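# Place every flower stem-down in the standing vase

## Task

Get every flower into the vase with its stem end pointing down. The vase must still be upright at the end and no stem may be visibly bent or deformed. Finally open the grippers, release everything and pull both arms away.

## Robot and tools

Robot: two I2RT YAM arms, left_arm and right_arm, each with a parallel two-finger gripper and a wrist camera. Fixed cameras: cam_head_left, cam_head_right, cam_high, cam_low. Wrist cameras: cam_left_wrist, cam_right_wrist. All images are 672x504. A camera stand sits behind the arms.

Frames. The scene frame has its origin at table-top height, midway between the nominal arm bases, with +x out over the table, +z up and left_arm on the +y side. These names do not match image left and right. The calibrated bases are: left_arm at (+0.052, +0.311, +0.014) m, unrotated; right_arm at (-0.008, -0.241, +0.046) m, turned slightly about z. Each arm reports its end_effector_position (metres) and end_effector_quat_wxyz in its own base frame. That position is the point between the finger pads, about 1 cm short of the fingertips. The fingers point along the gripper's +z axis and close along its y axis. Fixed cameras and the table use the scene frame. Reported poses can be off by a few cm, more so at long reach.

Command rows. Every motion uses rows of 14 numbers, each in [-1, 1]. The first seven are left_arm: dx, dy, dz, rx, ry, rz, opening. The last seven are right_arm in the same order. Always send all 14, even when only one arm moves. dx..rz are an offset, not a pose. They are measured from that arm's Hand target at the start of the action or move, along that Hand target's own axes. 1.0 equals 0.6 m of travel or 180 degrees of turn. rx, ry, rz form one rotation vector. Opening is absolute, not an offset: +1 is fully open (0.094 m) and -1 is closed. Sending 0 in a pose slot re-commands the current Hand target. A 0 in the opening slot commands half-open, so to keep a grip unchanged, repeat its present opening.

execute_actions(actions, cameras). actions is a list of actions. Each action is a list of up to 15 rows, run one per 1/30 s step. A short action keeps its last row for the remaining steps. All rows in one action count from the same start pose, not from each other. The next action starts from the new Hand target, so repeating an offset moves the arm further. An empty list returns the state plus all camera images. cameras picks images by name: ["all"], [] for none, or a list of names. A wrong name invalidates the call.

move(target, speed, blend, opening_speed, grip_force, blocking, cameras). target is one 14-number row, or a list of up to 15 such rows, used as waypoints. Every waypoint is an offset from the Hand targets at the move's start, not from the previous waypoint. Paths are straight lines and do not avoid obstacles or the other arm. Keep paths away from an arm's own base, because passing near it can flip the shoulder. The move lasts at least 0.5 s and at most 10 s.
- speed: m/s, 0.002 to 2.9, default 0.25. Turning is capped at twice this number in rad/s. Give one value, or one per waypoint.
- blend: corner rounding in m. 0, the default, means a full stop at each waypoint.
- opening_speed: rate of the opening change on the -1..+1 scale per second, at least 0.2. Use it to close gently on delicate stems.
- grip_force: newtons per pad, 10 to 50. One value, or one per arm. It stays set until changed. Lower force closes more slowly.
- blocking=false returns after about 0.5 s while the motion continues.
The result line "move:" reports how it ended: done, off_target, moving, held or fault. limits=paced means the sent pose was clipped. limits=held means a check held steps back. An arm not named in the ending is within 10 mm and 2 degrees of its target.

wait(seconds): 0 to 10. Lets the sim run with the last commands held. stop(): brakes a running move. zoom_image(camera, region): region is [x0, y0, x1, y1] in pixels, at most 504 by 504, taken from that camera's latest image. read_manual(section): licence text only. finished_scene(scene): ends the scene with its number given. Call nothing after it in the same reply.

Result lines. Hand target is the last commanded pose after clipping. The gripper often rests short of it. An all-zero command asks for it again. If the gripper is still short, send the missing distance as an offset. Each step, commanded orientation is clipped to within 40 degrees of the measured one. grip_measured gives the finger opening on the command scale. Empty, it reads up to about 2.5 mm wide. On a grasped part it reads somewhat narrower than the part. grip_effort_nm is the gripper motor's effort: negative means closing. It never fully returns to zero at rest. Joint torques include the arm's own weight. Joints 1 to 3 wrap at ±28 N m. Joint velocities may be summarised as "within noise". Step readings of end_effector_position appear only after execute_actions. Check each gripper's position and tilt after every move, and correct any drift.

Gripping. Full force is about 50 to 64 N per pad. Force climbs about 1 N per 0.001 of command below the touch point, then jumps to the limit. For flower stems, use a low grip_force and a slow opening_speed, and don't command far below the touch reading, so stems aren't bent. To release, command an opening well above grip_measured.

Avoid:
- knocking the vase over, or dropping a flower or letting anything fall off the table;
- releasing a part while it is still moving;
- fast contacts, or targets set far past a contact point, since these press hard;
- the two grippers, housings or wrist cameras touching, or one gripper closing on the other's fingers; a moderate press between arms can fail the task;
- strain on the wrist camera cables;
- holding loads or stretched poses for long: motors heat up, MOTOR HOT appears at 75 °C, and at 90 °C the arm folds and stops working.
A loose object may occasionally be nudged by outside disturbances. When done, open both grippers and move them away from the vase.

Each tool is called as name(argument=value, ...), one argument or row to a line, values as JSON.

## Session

execute_actions(
  actions=[],
)

Nothing of this call was run. Scene 2 begins with your next reply.

execute_actions(
  actions=[],
)

Scene clock: 0.00 s.
left_arm: end_effector_position=(+0.3995, +0.0285, +0.0922) grip_measured=+1.000 grip_effort_nm=n/a end_effector_quat_wxyz=(+0.590, -0.052, +0.805, +0.037) | right_arm: end_effector_position=(+0.3989, -0.0101, +0.0909) grip_measured=+1.000 grip_effort_nm=n/a end_effector_quat_wxyz=(+0.591, +0.040, +0.804, -0.052)
Joint positions: left_arm=[0.031 1.591 0.365 0.919 -0.092 -0.031 0.094] | right_arm=[0.054 1.604 0.359 0.941 0.183 0.019 0.094]
Joint velocities: within noise
Joint torques (N m): no reading
Motor temperatures (°C): left_arm=[25 26 28 25 26 25 26] | right_arm=[27 31 31 30 24 25 25]
Heat: left arm: 28 °C; right arm: 31 °C.
Hand target: left_arm +0.4005, +0.0286, +0.0939; +0.591, -0.052, +0.804, +0.037 | right_arm +0.4028, -0.0101, +0.1017; +0.605, +0.042, +0.794, -0.051
Tool commands: left_gripper/opening=+1.0 right_gripper/opening=+1.0

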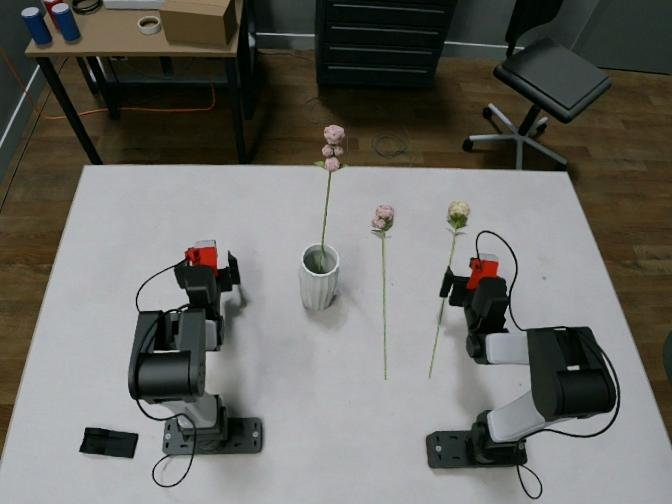

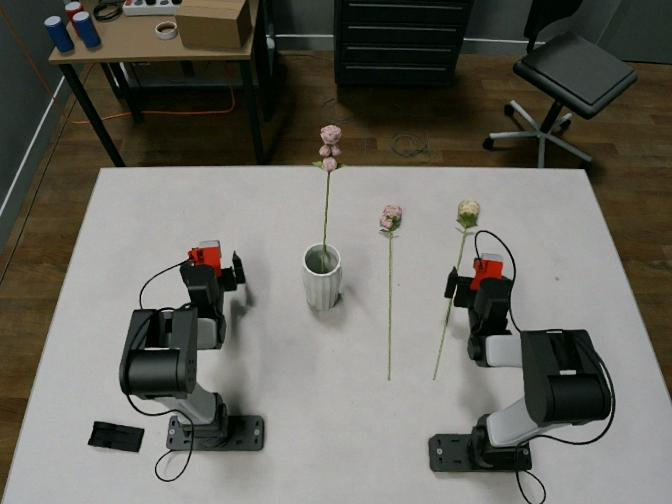

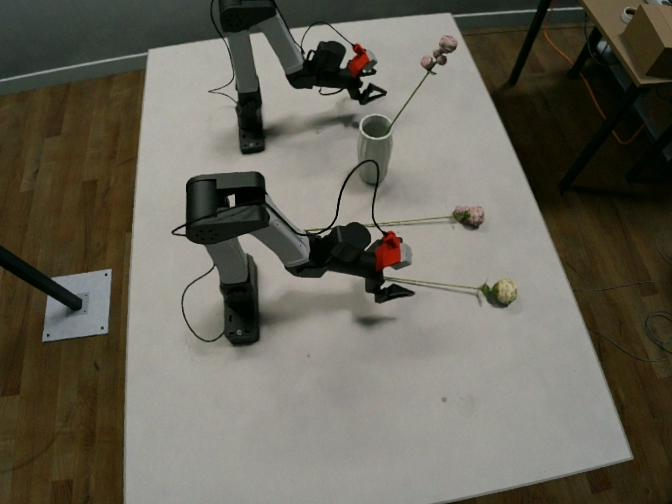

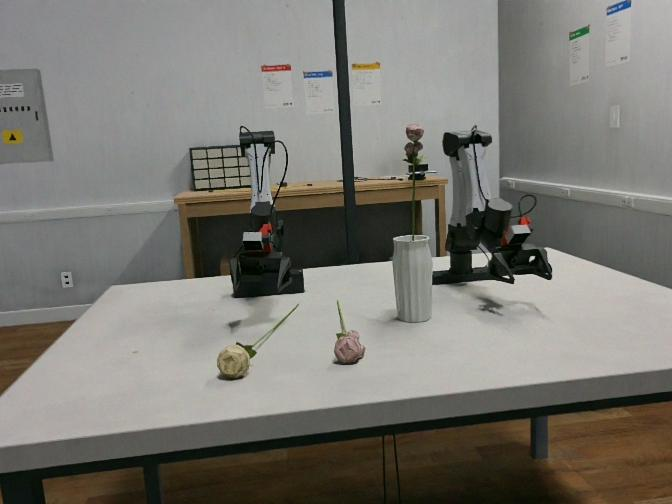

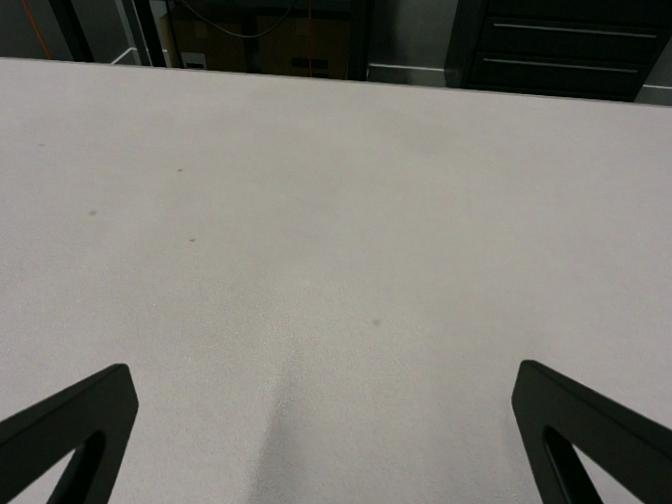

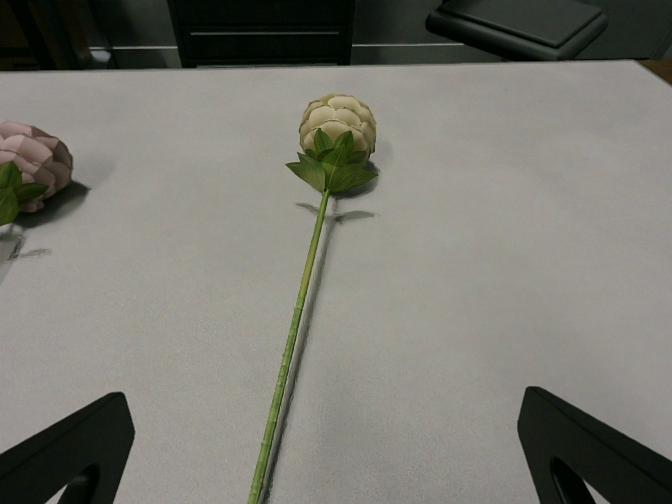

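move(
  target=[0,0,0,0,0,0,1,0.063,0.095,-0.042,0.0067,0.415,0.0257,0.3],
  cameras=["cam_head_left","cam_right_wrist"],
  speed=0.4,
)

Scene clock: 6.20 s.
left_arm: end_effector_position=(+0.3995, +0.0285, +0.0922) grip_measured=+1.000 grip_effort_nm=-0.04 end_effector_quat_wxyz=(+0.590, -0.052, +0.805, +0.037) | right_arm: end_effector_position=(+0.3758, +0.0470, +0.0689) grip_measured=+0.302 grip_effort_nm=-0.08 end_effector_quat_wxyz=(+0.010, +0.096, +0.995, -0.004)
Joint positions: left_arm=[0.031 1.591 0.365 0.919 -0.092 -0.031 0.094] | right_arm=[0.13 1.98 1.585 -1.158 0.012 0.322 0.061]
Joint torques (N m): left_arm=[0.06 -5.37 5.45 2.65 -0.03 0.05] | right_arm=[-0.05 -8.51 8.03 -0.1 -0.08 0.03]
Heat: left arm: 29 °C; right arm: 32 °C.
Hand target: left_arm +0.4005, +0.0286, +0.0939; +0.591, -0.052, +0.804, +0.037 | right_arm +0.3760, +0.0500, +0.0701; +0.000, +0.100, +0.995, +0.000
Off the commanded pose: left_arm 0.002 m, 0 deg | right_arm 0.003 m, 1 deg.
move: done
Images, in order (width x height): cam_head_left 672x504, cam_right_wrist 672x504.

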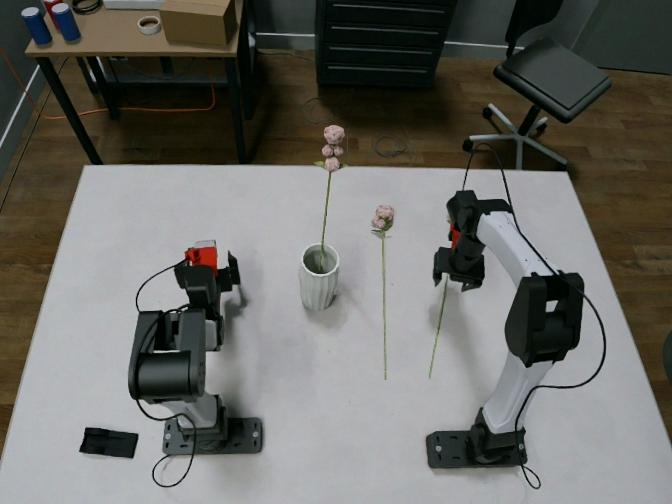

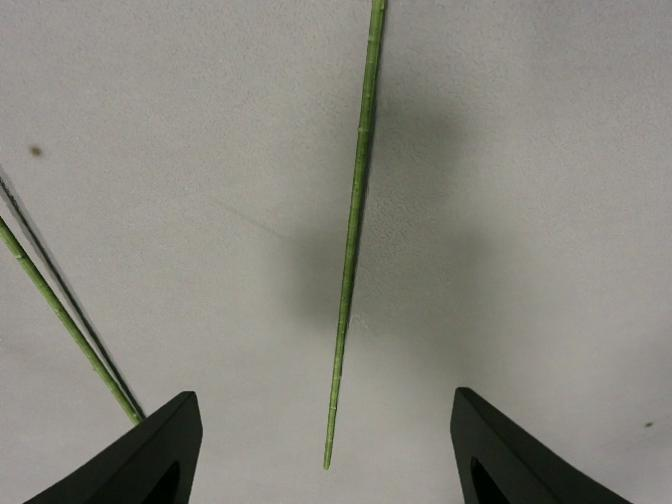

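move(
  target=[
    [0,0,0,0,0,0,1,-0.083,-0.0195,0.15,0,0,0.026,-0.3],
    [0,0,0,0,0,0,1,-0.083,-0.0195,0.15,0,0,0.026,-1],
  ],
  cameras=["cam_right_wrist"],
  grip_force=30,
)

Scene clock: 11.77 s.
left_arm: end_effector_position=(+0.3995, +0.0285, +0.0922) grip_measured=+1.000 grip_effort_nm=-0.04 end_effector_quat_wxyz=(+0.590, -0.052, +0.805, +0.037) | right_arm: end_effector_position=(+0.4145, +0.0275, -0.0220) grip_measured=-0.991 grip_effort_nm=-0.45 end_effector_quat_wxyz=(-0.007, +0.134, +0.991, -0.007)
Joint positions: left_arm=[0.031 1.591 0.365 0.919 -0.092 -0.031 0.094] | right_arm=[0.07 2.247 1.627 -0.968 0.01 0.338 0]
Joint torques (N m): left_arm=[-0.01 -5.38 5.42 2.64 -0.02 0.07] | right_arm=[-0.53 -10.99 7.47 0.11 -0.06 0.03]
Motor temperatures (°C): left_arm=[25 27 29 30 26 25 26] | right_arm=[27 33 32 31 24 25 25]
Heat: left arm: 30 °C; right arm: 33 °C.
Hand target: left_arm +0.4005, +0.0286, +0.0939; +0.591, -0.052, +0.804, +0.037 | right_arm +0.4225, +0.0285, -0.0199; +0.000, +0.140, +0.990, +0.000
Off the commanded pose: left_arm 0.002 m, 0 deg | right_arm 0.008 m, 1 deg.
grip_force (N): 30, 30
move: done
Images, in order (width x height): cam_right_wrist 672x504.

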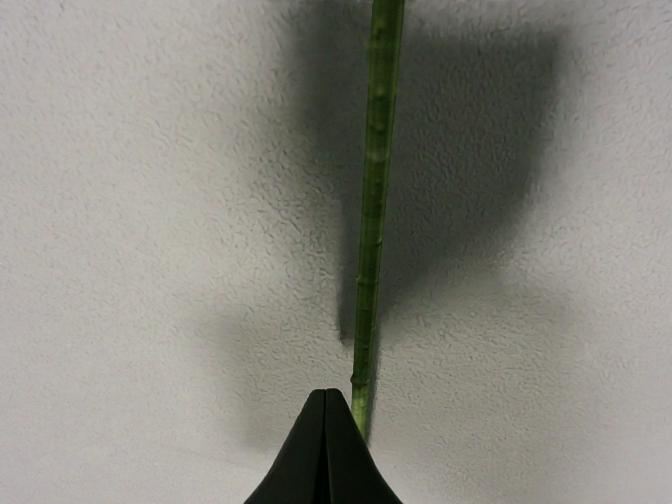

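move(
  target=[
    [0,0,0,0,0,0,1,0,0,-0.045,0,0,0,-1],
    [0,0,0,0,0,0,1,0,-0.015,-0.045,0,0,0,-0.2],
    [0,0,0,0,0,0,1,0,-0.015,0.012,0,0,0,-0.2],
  ],
  cameras=["cam_right_wrist"],
)

Scene clock: 16.57 s.
left_arm: end_effector_position=(+0.3995, +0.0285, +0.0922) grip_measured=+1.000 grip_effort_nm=-0.04 end_effector_quat_wxyz=(+0.590, -0.052, +0.805, +0.037) | right_arm: end_effector_position=(+0.4236, +0.0206, -0.0210) grip_measured=-0.202 grip_effort_nm=0.10 end_effector_quat_wxyz=(+0.009, +0.143, +0.990, -0.003)
Joint positions: left_arm=[0.031 1.591 0.365 0.919 -0.092 -0.031 0.094] | right_arm=[0.052 2.247 1.632 -0.939 0.009 0.338 0.038]
Joint torques (N m): left_arm=[0.01 -5.34 5.45 2.65 -0.03 0.06] | right_arm=[-0.72 -11.03 4.56 0.17 -0.05 -0.18]
Heat: left arm: 31 °C; right arm: 35 °C.
Hand target: left_arm +0.4005, +0.0286, +0.0939; +0.591, -0.052, +0.804, +0.037 | right_arm +0.4201, +0.0198, -0.0271; +0.000, +0.141, +0.990, +0.000
Off the commanded pose: left_arm 0.002 m, 0 deg | right_arm 0.007 m, 1 deg.
grip_force (N): 30, 30
move: done; target 2's new opening was sent with right_arm's hand 0.017 m and 1 deg from that target
Images, in order (width x height): cam_right_wrist 672x504.

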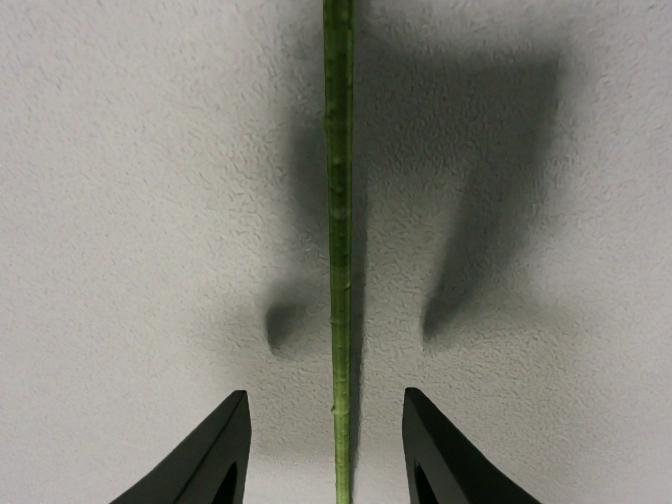

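move(
  target=[
    [0,0,0,0,0,0,1,0,-0.005,0.022,0,0,0,-0.2],
    [0,0,0,0,0,0,1,0,-0.005,0.022,0,0,0,-1],
  ],
  cameras=["cam_right_wrist"],
  speed=0.1,
)

Scene clock: 20.37 s.
left_arm: end_effector_position=(+0.3995, +0.0285, +0.0922) grip_measured=+1.000 grip_effort_nm=-0.04 end_effector_quat_wxyz=(+0.590, -0.052, +0.805, +0.037) | right_arm: end_effector_position=(+0.4237, +0.0191, -0.0317) grip_measured=-0.922 grip_effort_nm=-0.61 end_effector_quat_wxyz=(+0.012, +0.141, +0.990, -0.002)
Joint positions: left_arm=[0.031 1.591 0.365 0.919 -0.092 -0.031 0.094] | right_arm=[0.049 2.258 1.604 -0.894 0.009 0.332 0.004]
Joint torques (N m): left_arm=[0.01 -5.38 5.41 2.63 -0.02 0.07] | right_arm=[-1.03 -10.44 4.56 0.18 -0.05 -0.18]
Heat: left arm: 32 °C; right arm: 35 °C.
Hand target: left_arm +0.4005, +0.0286, +0.0939; +0.591, -0.052, +0.804, +0.037 | right_arm +0.4193, +0.0169, -0.0401; +0.001, +0.141, +0.990, +0.000
Off the commanded pose: left_arm 0.002 m, 0 deg | right_arm 0.010 m, 1 deg.
grip_force (N): 30, 30
move: done
Images, in order (width x height): cam_right_wrist 672x504.

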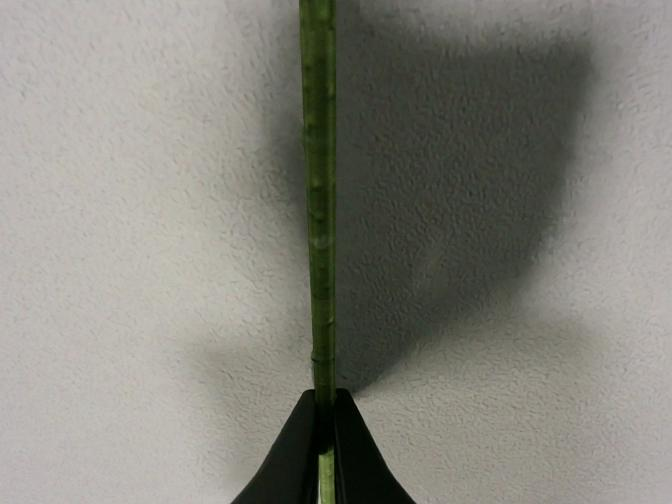

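move(
  target=[
    [0,0,0,0,0,0,1,0,0,-0.36,0,0,0,-1],
    [0,0,0,0,0,0,1,0.301,0.350,-0.808,-0.307,-0.429,-0.307,-1],
  ],
  blend=[0.05,0],
  speed=0.4,
  cameras=["cam_head_left","cam_low","cam_high"],
)

zoom_image(
  camera="cam_low",
  region=[290, 70, 470, 250],
)

Scene clock: 26.53 s.
left_arm: end_effector_position=(+0.3995, +0.0285, +0.0922) grip_measured=+1.000 grip_effort_nm=-0.04 end_effector_quat_wxyz=(+0.590, -0.052, +0.805, +0.037) | right_arm: end_effector_position=(+0.3070, +0.2651, +0.4371) grip_measured=-0.924 grip_effort_nm=-0.65 end_effector_quat_wxyz=(+0.616, -0.318, +0.645, +0.322)
Joint positions: left_arm=[0.031 1.591 0.365 0.919 -0.092 -0.031 0.094] | right_arm=[0.548 1.214 1.316 -0.138 -0.39 0.009 0.004]
Joint torques (N m): left_arm=[0.03 -5.31 5.44 2.65 -0.03 0.07] | right_arm=[0.4 -4.27 6.01 1.98 -0.16 -0.21]
Heat: left arm: 33 °C; right arm: 36 °C.
Hand target: left_arm +0.4005, +0.0286, +0.0939; +0.591, -0.052, +0.804, +0.037 | right_arm +0.3037, +0.2694, +0.4442; +0.627, -0.327, +0.627, +0.326
Off the commanded pose: left_arm 0.002 m, 0 deg | right_arm 0.009 m, 3 deg.
grip_force (N): 30, 30
move: off_target (right_arm)
Images, in order (width x height): cam_head_left 672x504, cam_high 672x504, cam_low 672x504.

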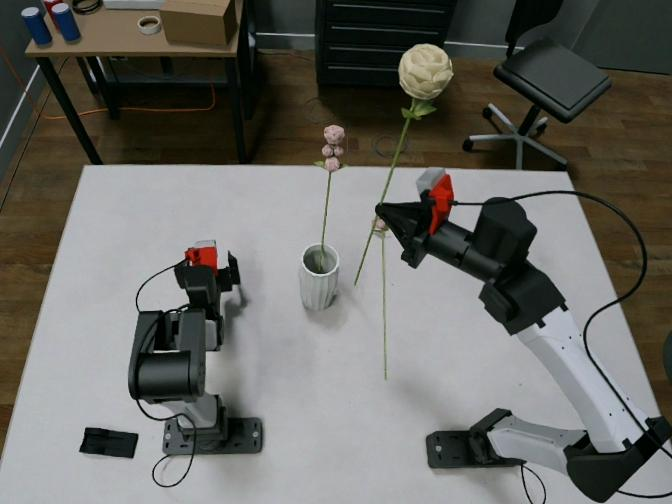

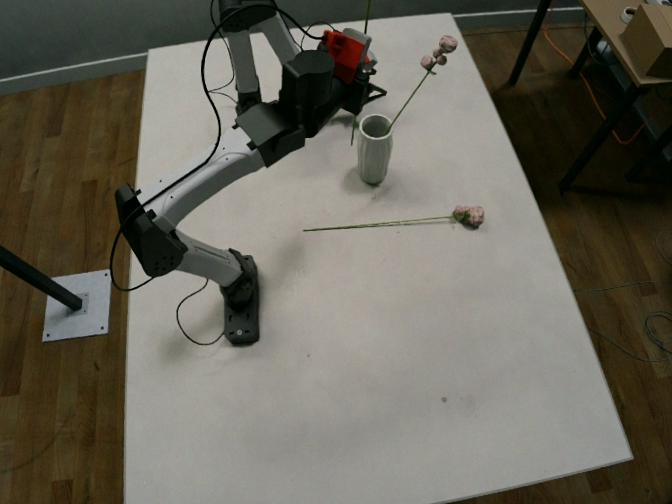

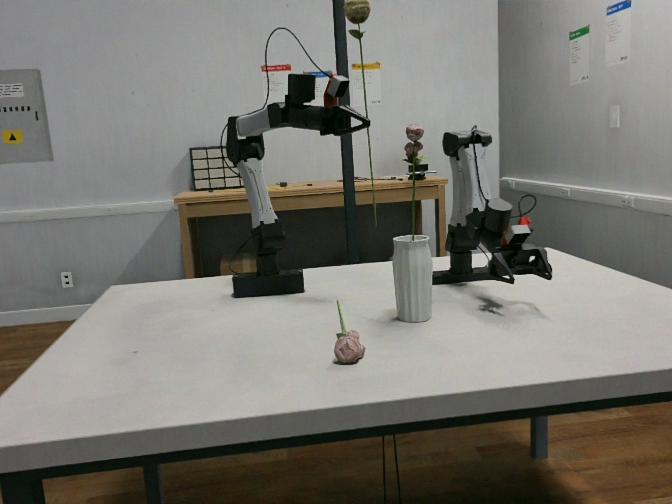

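Scaled by 2.800 from the camera's 672x504 image, which has a finer 960x720 frame.

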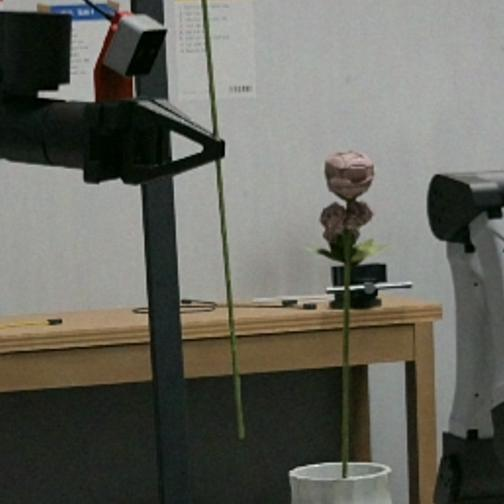

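move(
  target=[0,0,0,0,0,0,1,-0.033,-0.0127,0.174,0,0,0,-1],
  cameras=["cam_head_left","cam_low","cam_high"],
)

zoom_image(
  camera="cam_head_left",
  region=[250, 170, 390, 310],
)

zoom_image(
  camera="cam_high",
  region=[300, 50, 440, 190],
)

zoom_image(
  camera="cam_low",
  region=[330, 110, 490, 270],
)

Scene clock: 31.37 s.
left_arm: end_effector_position=(+0.3995, +0.0285, +0.0922) grip_measured=+1.000 grip_effort_nm=-0.04 end_effector_quat_wxyz=(+0.590, -0.052, +0.805, +0.037) | right_arm: end_effector_position=(+0.3696, +0.3481, +0.4485) grip_measured=-0.924 grip_effort_nm=-0.65 end_effector_quat_wxyz=(+0.612, -0.327, +0.641, +0.328)
Joint positions: left_arm=[0.031 1.591 0.365 0.919 -0.092 -0.031 0.094] | right_arm=[0.649 1.594 1.676 -0.118 -0.314 0.009 0.004]
Joint torques (N m): left_arm=[0.02 -5.33 5.42 2.64 -0.03 0.05] | right_arm=[0.29 -6.8 9.69 1.72 0.1 -0.2]
Heat: left arm: 34 °C; right arm: 36 °C.
Hand target: left_arm +0.4005, +0.0286, +0.0939; +0.591, -0.052, +0.804, +0.037 | right_arm +0.3698, +0.3506, +0.4640; +0.627, -0.327, +0.627, +0.326
Off the commanded pose: left_arm 0.002 m, 0 deg | right_arm 0.016 m, 2 deg.
grip_force (N): 30, 30
move: off_target (right_arm)
Images, in order (width x height): cam_head_left 672x504, cam_high 672x504, cam_low 672x504.

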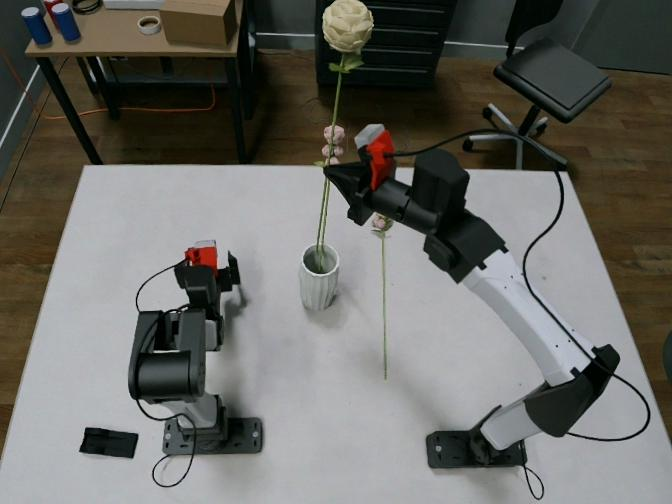

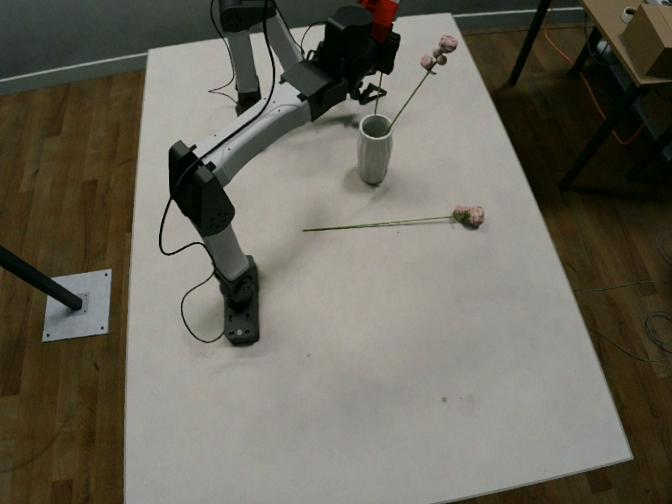

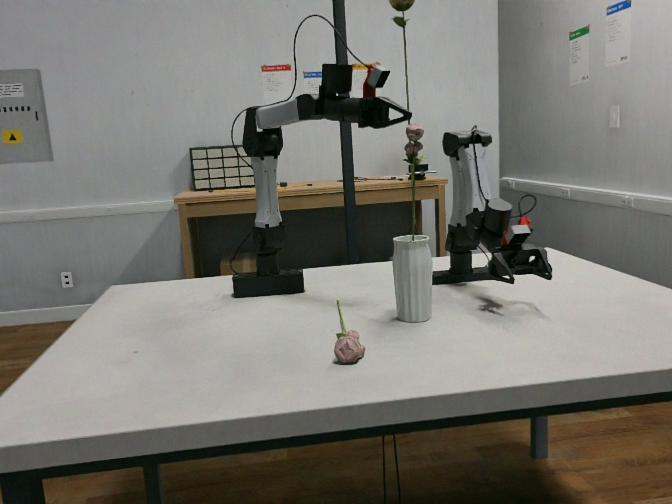

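Scaled by 3.600 from the camera's 672x504 image, which has a finer 960x720 frame.

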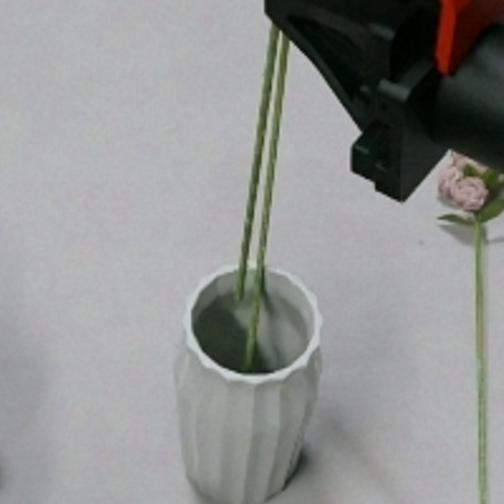

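Scaled by 3.600 from the camera's 672x504 image, which has a finer 960x720 frame.

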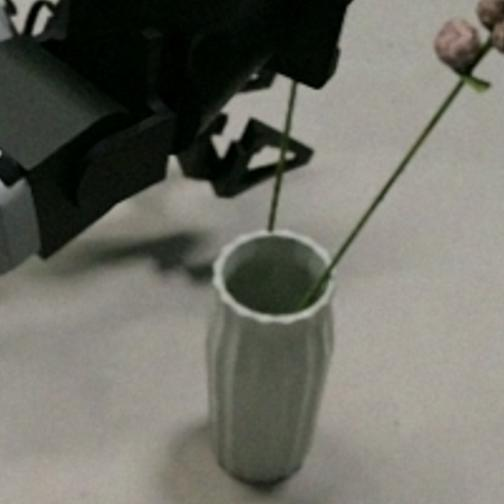

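Scaled by 3.150 from the camera's 672x504 image, which has a finer 960x720 frame.

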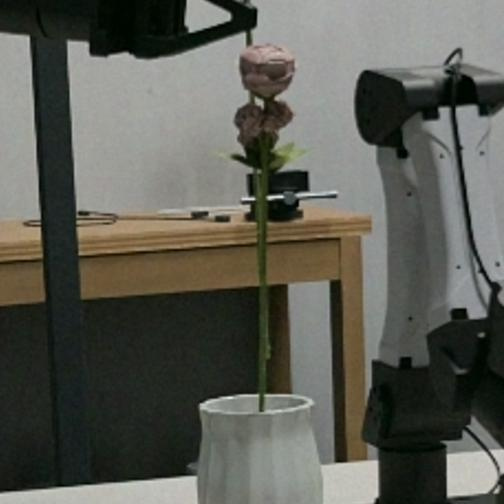

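move(
  target=[
    [0,0,0,0,0,0,1,0.417,-0.006,-0.008,0,0,0,-1],
    [0,0,0,0,0,0,1,0.417,-0.006,-0.008,0,0,0,-0.5],
    [0,0,0,0,0,0,1,0.417,-0.006,-0.22,0,0,0,-0.5],
  ],
  cameras=["cam_head_left","cam_low"],
  speed=[0.2,0.2,0.25],
)

Scene clock: 38.87 s.
left_arm: end_effector_position=(+0.3995, +0.0285, +0.0922) grip_measured=+1.000 grip_effort_nm=-0.04 end_effector_quat_wxyz=(+0.590, -0.052, +0.805, +0.037) | right_arm: end_effector_position=(+0.3009, +0.2428, +0.2075) grip_measured=-0.502 grip_effort_nm=0.10 end_effector_quat_wxyz=(+0.621, -0.324, +0.636, +0.325)
Joint positions: left_arm=[0.031 1.591 0.365 0.919 -0.092 -0.031 0.094] | right_arm=[0.466 1.313 0.403 0.889 -0.488 0.001 0.023]
Joint torques (N m): left_arm=[0.03 -5.35 5.45 2.64 -0.05 0.06] | right_arm=[-1.06 -6.72 5.15 1.61 -0.16 -0.12]
Heat: left arm: 34 °C; right arm: 36 °C.
Hand target: left_arm +0.4005, +0.0286, +0.0939; +0.591, -0.052, +0.804, +0.037 | right_arm +0.2976, +0.2401, +0.2138; +0.628, -0.327, +0.627, +0.326
Off the commanded pose: left_arm 0.002 m, 0 deg | right_arm 0.008 m, 1 deg.
grip_force (N): 30, 30
move: done; target 2's new opening was sent with right_arm's hand 0.019 m and 2 deg from that target
Images, in order (width x height): cam_head_left 672x504, cam_low 672x504.

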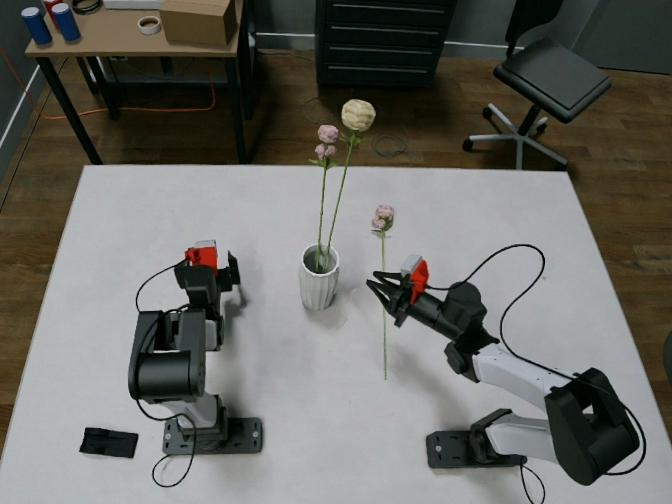

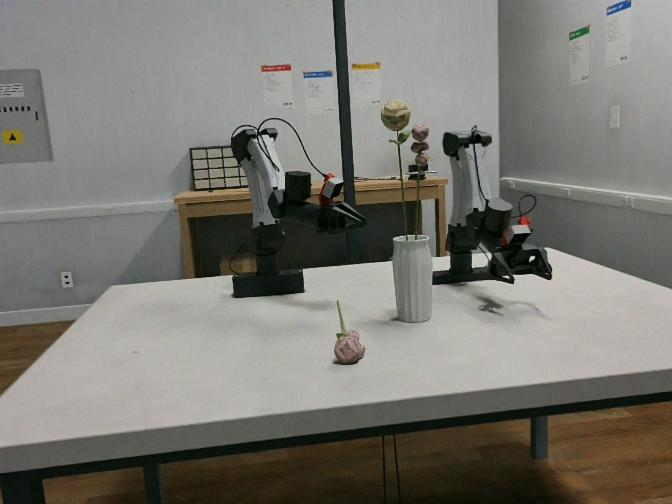

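move(
  target=[0,0,0,0,0,0,1,0.257,-0.199,0.026,0.238,0.458,0.238,0.2],
  cameras=["cam_right_wrist"],
  speed=0.4,
)

Scene clock: 42.63 s.
left_arm: end_effector_position=(+0.3995, +0.0285, +0.0922) grip_measured=+1.000 grip_effort_nm=-0.04 end_effector_quat_wxyz=(+0.590, -0.052, +0.805, +0.037) | right_arm: end_effector_position=(+0.4031, +0.1891, +0.0607) grip_measured=+0.198 grip_effort_nm=0.09 end_effector_quat_wxyz=(+0.008, -0.010, +1.000, +0.009)
Joint positions: left_arm=[0.031 1.591 0.365 0.919 -0.092 -0.031 0.094] | right_arm=[0.435 2.26 1.986 -1.275 -0.01 0.415 0.056]
Joint torques (N m): left_arm=[-0.01 -5.38 5.46 2.64 -0.03 0.07] | right_arm=[-0.88 -10.52 8.12 -0.1 0.18 0.04]
Motor temperatures (°C): left_arm=[25 28 31 35 26 25 26] | right_arm=[27 36 34 34 24 25 25]
Heat: left arm: 35 °C; right arm: 36 °C.
Hand target: left_arm +0.4005, +0.0286, +0.0939; +0.591, -0.052, +0.804, +0.037 | right_arm +0.4047, +0.1845, +0.0598; +0.001, -0.001, +1.000, +0.000
Off the commanded pose: left_arm 0.002 m, 0 deg | right_arm 0.005 m, 2 deg.
grip_force (N): 30, 30
move: done
Images, in order (width x height): cam_right_wrist 672x504.

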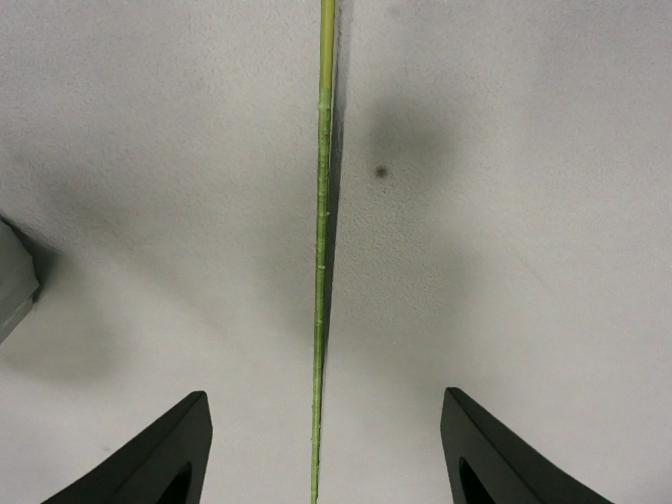

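move(
  target=[
    [0,0,0,0,0,0,1,0,0.007,0.135,0,0,0.006,-0.25],
    [0,0,0,0,0,0,1,0,0.007,0.166,0,0,0.006,-0.25],
    [0,0,0,0,0,0,1,0,0.007,0.166,0,0,0.006,-1],
  ],
  cameras=["cam_right_wrist"],
  blend=[0.005,0,0],
  speed=[0.2,0.08,0.08],
)

Scene clock: 47.87 s.
left_arm: end_effector_position=(+0.3995, +0.0285, +0.0922) grip_measured=+1.000 grip_effort_nm=-0.04 end_effector_quat_wxyz=(+0.590, -0.052, +0.805, +0.037) | right_arm: end_effector_position=(+0.4083, +0.1915, -0.0308) grip_measured=-0.920 grip_effort_nm=-0.60 end_effector_quat_wxyz=(+0.008, +0.004, +1.000, +0.009)
Joint positions: left_arm=[0.031 1.591 0.365 0.919 -0.092 -0.031 0.094] | right_arm=[0.435 2.358 1.784 -0.974 -0.01 0.443 0.004]
Joint torques (N m): left_arm=[0.03 -5.39 5.49 2.65 -0.03 0.06] | right_arm=[-0.13 -11.26 4.72 0.17 0.18 0.03]
Heat: left arm: 35 °C; right arm: 37 °C.
Hand target: left_arm +0.4005, +0.0286, +0.0939; +0.591, -0.052, +0.804, +0.037 | right_arm +0.4047, +0.1886, -0.0398; +0.001, +0.008, +1.000, +0.000
Off the commanded pose: left_arm 0.002 m, 0 deg | right_arm 0.010 m, 1 deg.
grip_force (N): 30, 30
move: done
Images, in order (width x height): cam_right_wrist 672x504.

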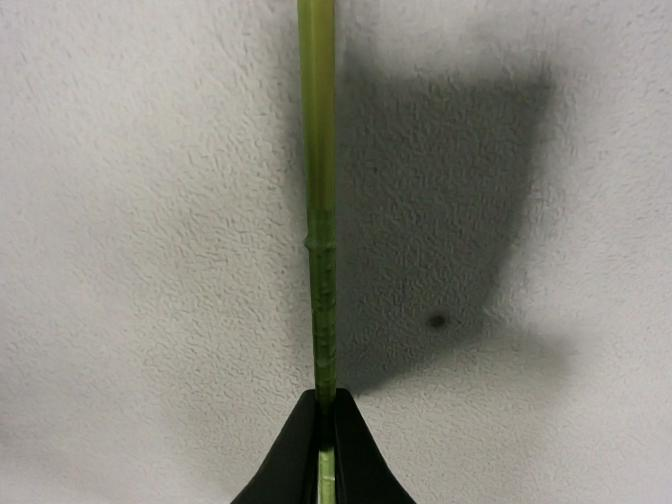

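move(
  target=[
    [0,0,0,0,0,0,1,0,0,-0.36,0,0,0,-1],
    [0,0,0,0,0,0,1,0.172,0.131,-0.84,-0.242,-0.456,-0.242,-1],
    [0,0,0,0,0,0,1,0.079,0.269,-0.84,-0.242,-0.456,-0.242,-1],
  ],
  blend=[0.05,0.02,0],
  speed=[0.4,0.4,0.2],
  cameras=["cam_head_left","cam_low","cam_high"],
)

zoom_image(
  camera="cam_head_left",
  region=[250, 170, 390, 310],
)

zoom_image(
  camera="cam_high",
  region=[300, 50, 440, 190],
)

zoom_image(
  camera="cam_low",
  region=[330, 110, 490, 270],
)

Scene clock: 53.77 s.
left_arm: end_effector_position=(+0.3995, +0.0285, +0.0922) grip_measured=+1.000 grip_effort_nm=-0.04 end_effector_quat_wxyz=(+0.590, -0.052, +0.805, +0.037) | right_arm: end_effector_position=(+0.3584, +0.3475, +0.4423) grip_measured=-0.922 grip_effort_nm=-0.65 end_effector_quat_wxyz=(+0.603, -0.328, +0.650, +0.325)
Joint positions: left_arm=[0.031 1.591 0.365 0.919 -0.092 -0.031 0.094] | right_arm=[0.67 1.561 1.644 -0.147 -0.29 0.009 0.004]
Joint torques (N m): left_arm=[-0.02 -5.37 5.46 2.65 -0.02 0.06] | right_arm=[0.38 -6.35 9.63 1.98 0.1 -0.2]
Heat: left arm: 36 °C; right arm: 38 °C.
Hand target: left_arm +0.4005, +0.0286, +0.0939; +0.591, -0.052, +0.804, +0.037 | right_arm +0.3594, +0.3511, +0.4641; +0.627, -0.327, +0.627, +0.326
Off the commanded pose: left_arm 0.002 m, 0 deg | right_arm 0.022 m, 4 deg.
grip_force (N): 30, 30
move: off_target (right_arm)
Images, in order (width x height): cam_head_left 672x504, cam_high 672x504, cam_low 672x504.

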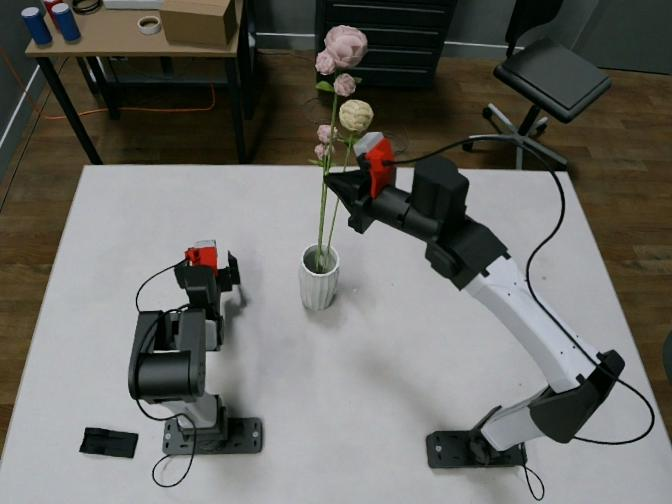

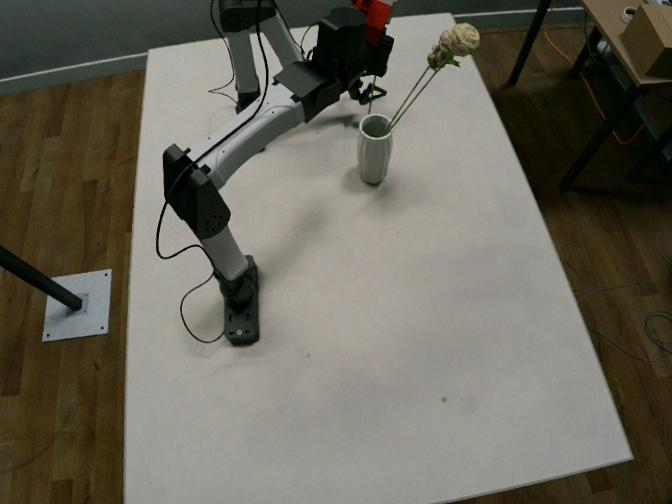

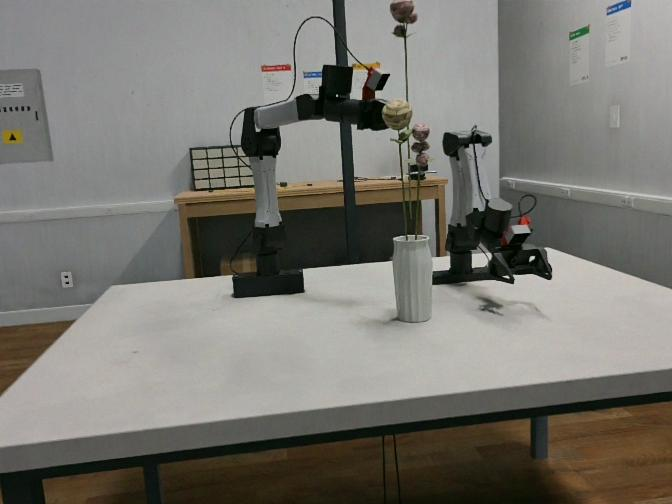

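Scaled by 3.600 from the camera's 672x504 image, which has a finer 960x720 frame.

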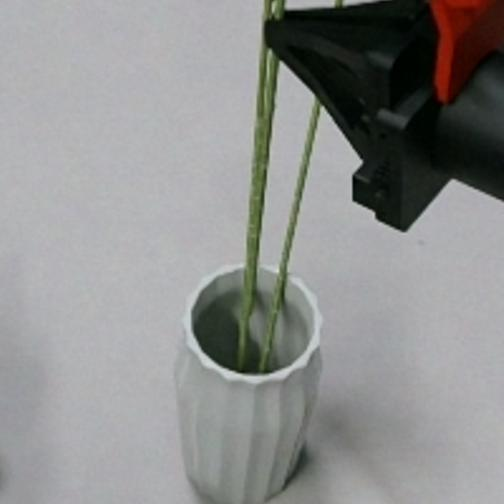

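Scaled by 3.600 from the camera's 672x504 image, which has a finer 960x720 frame.

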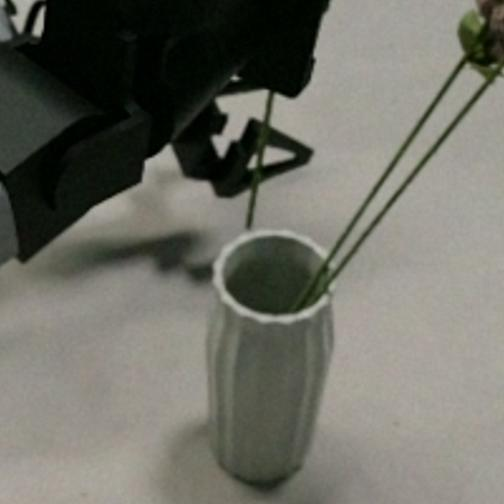

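Scaled by 3.150 from the camera's 672x504 image, which has a finer 960x720 frame.

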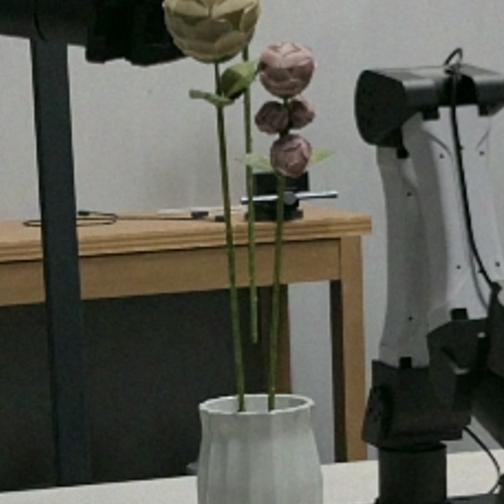

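move(
  target=[
    [0,0,0,0,0,0,1,0.43,-0.012,0,0,0,0,-1],
    [0,0,0,0,0,0,1,0.43,-0.012,0,0,0,0,-0.6],
    [0,0,0,0,0,0,1,0.43,-0.012,-0.25,0,0,0,-0.6],
  ],
  cameras=["cam_head_left","cam_low","cam_high"],
  speed=[0.2,0.2,0.25],
)

Scene clock: 58.97 s.
left_arm: end_effector_position=(+0.3995, +0.0285, +0.0922) grip_measured=+1.000 grip_effort_nm=-0.04 end_effector_quat_wxyz=(+0.590, -0.052, +0.805, +0.037) | right_arm: end_effector_position=(+0.2821, +0.2260, +0.2007) grip_measured=-0.602 grip_effort_nm=0.10 end_effector_quat_wxyz=(+0.621, -0.323, +0.636, +0.325)
Joint positions: left_arm=[0.031 1.591 0.365 0.919 -0.092 -0.031 0.094] | right_arm=[0.435 1.211 0.308 0.882 -0.517 0.001 0.019]
Joint torques (N m): left_arm=[0.01 -5.39 5.46 2.64 -0.03 0.06] | right_arm=[-1.05 -5.5 5.35 1.62 -0.17 -0.12]
Heat: left arm: 36 °C; right arm: 38 °C.
Hand target: left_arm +0.4005, +0.0286, +0.0939; +0.591, -0.052, +0.804, +0.037 | right_arm +0.2793, +0.2239, +0.2063; +0.627, -0.327, +0.627, +0.326
Off the commanded pose: left_arm 0.002 m, 0 deg | right_arm 0.007 m, 1 deg.
grip_force (N): 30, 30
move: done; target 2's new opening was sent with right_arm's hand 0.011 m and 1 deg from that target
Images, in order (width x height): cam_head_left 672x504, cam_high 672x504, cam_low 672x504.

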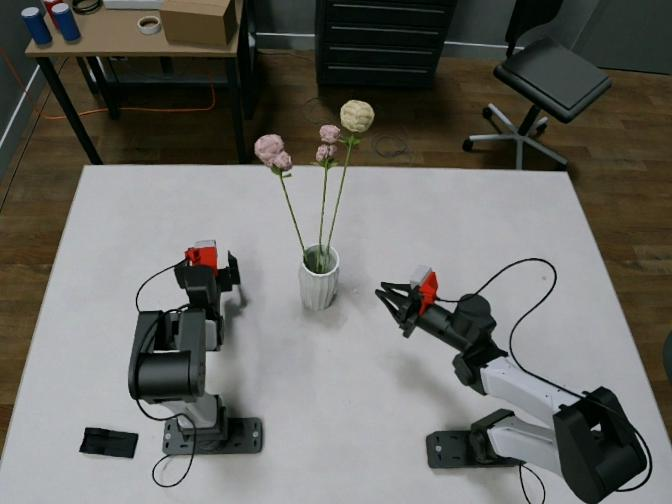

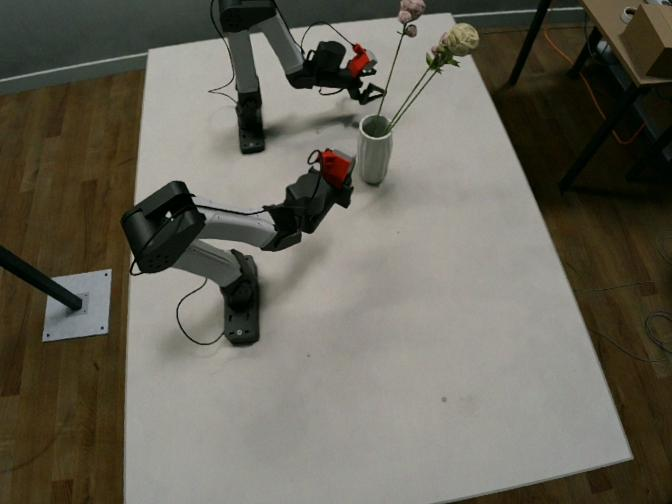

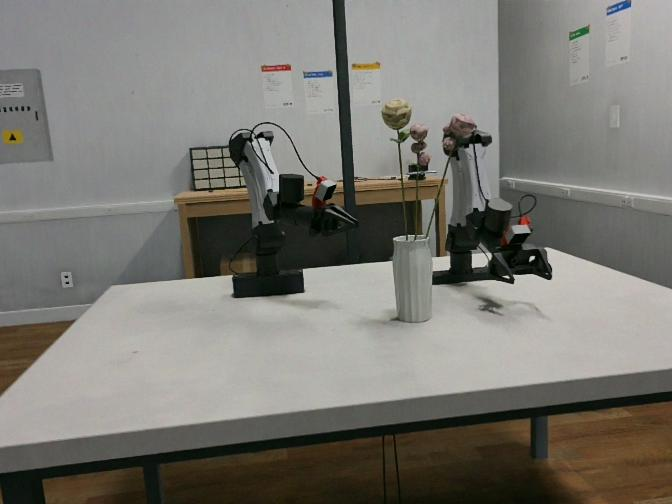

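finished_scene(
  scene=2,
)

The scene is finished: the task was done.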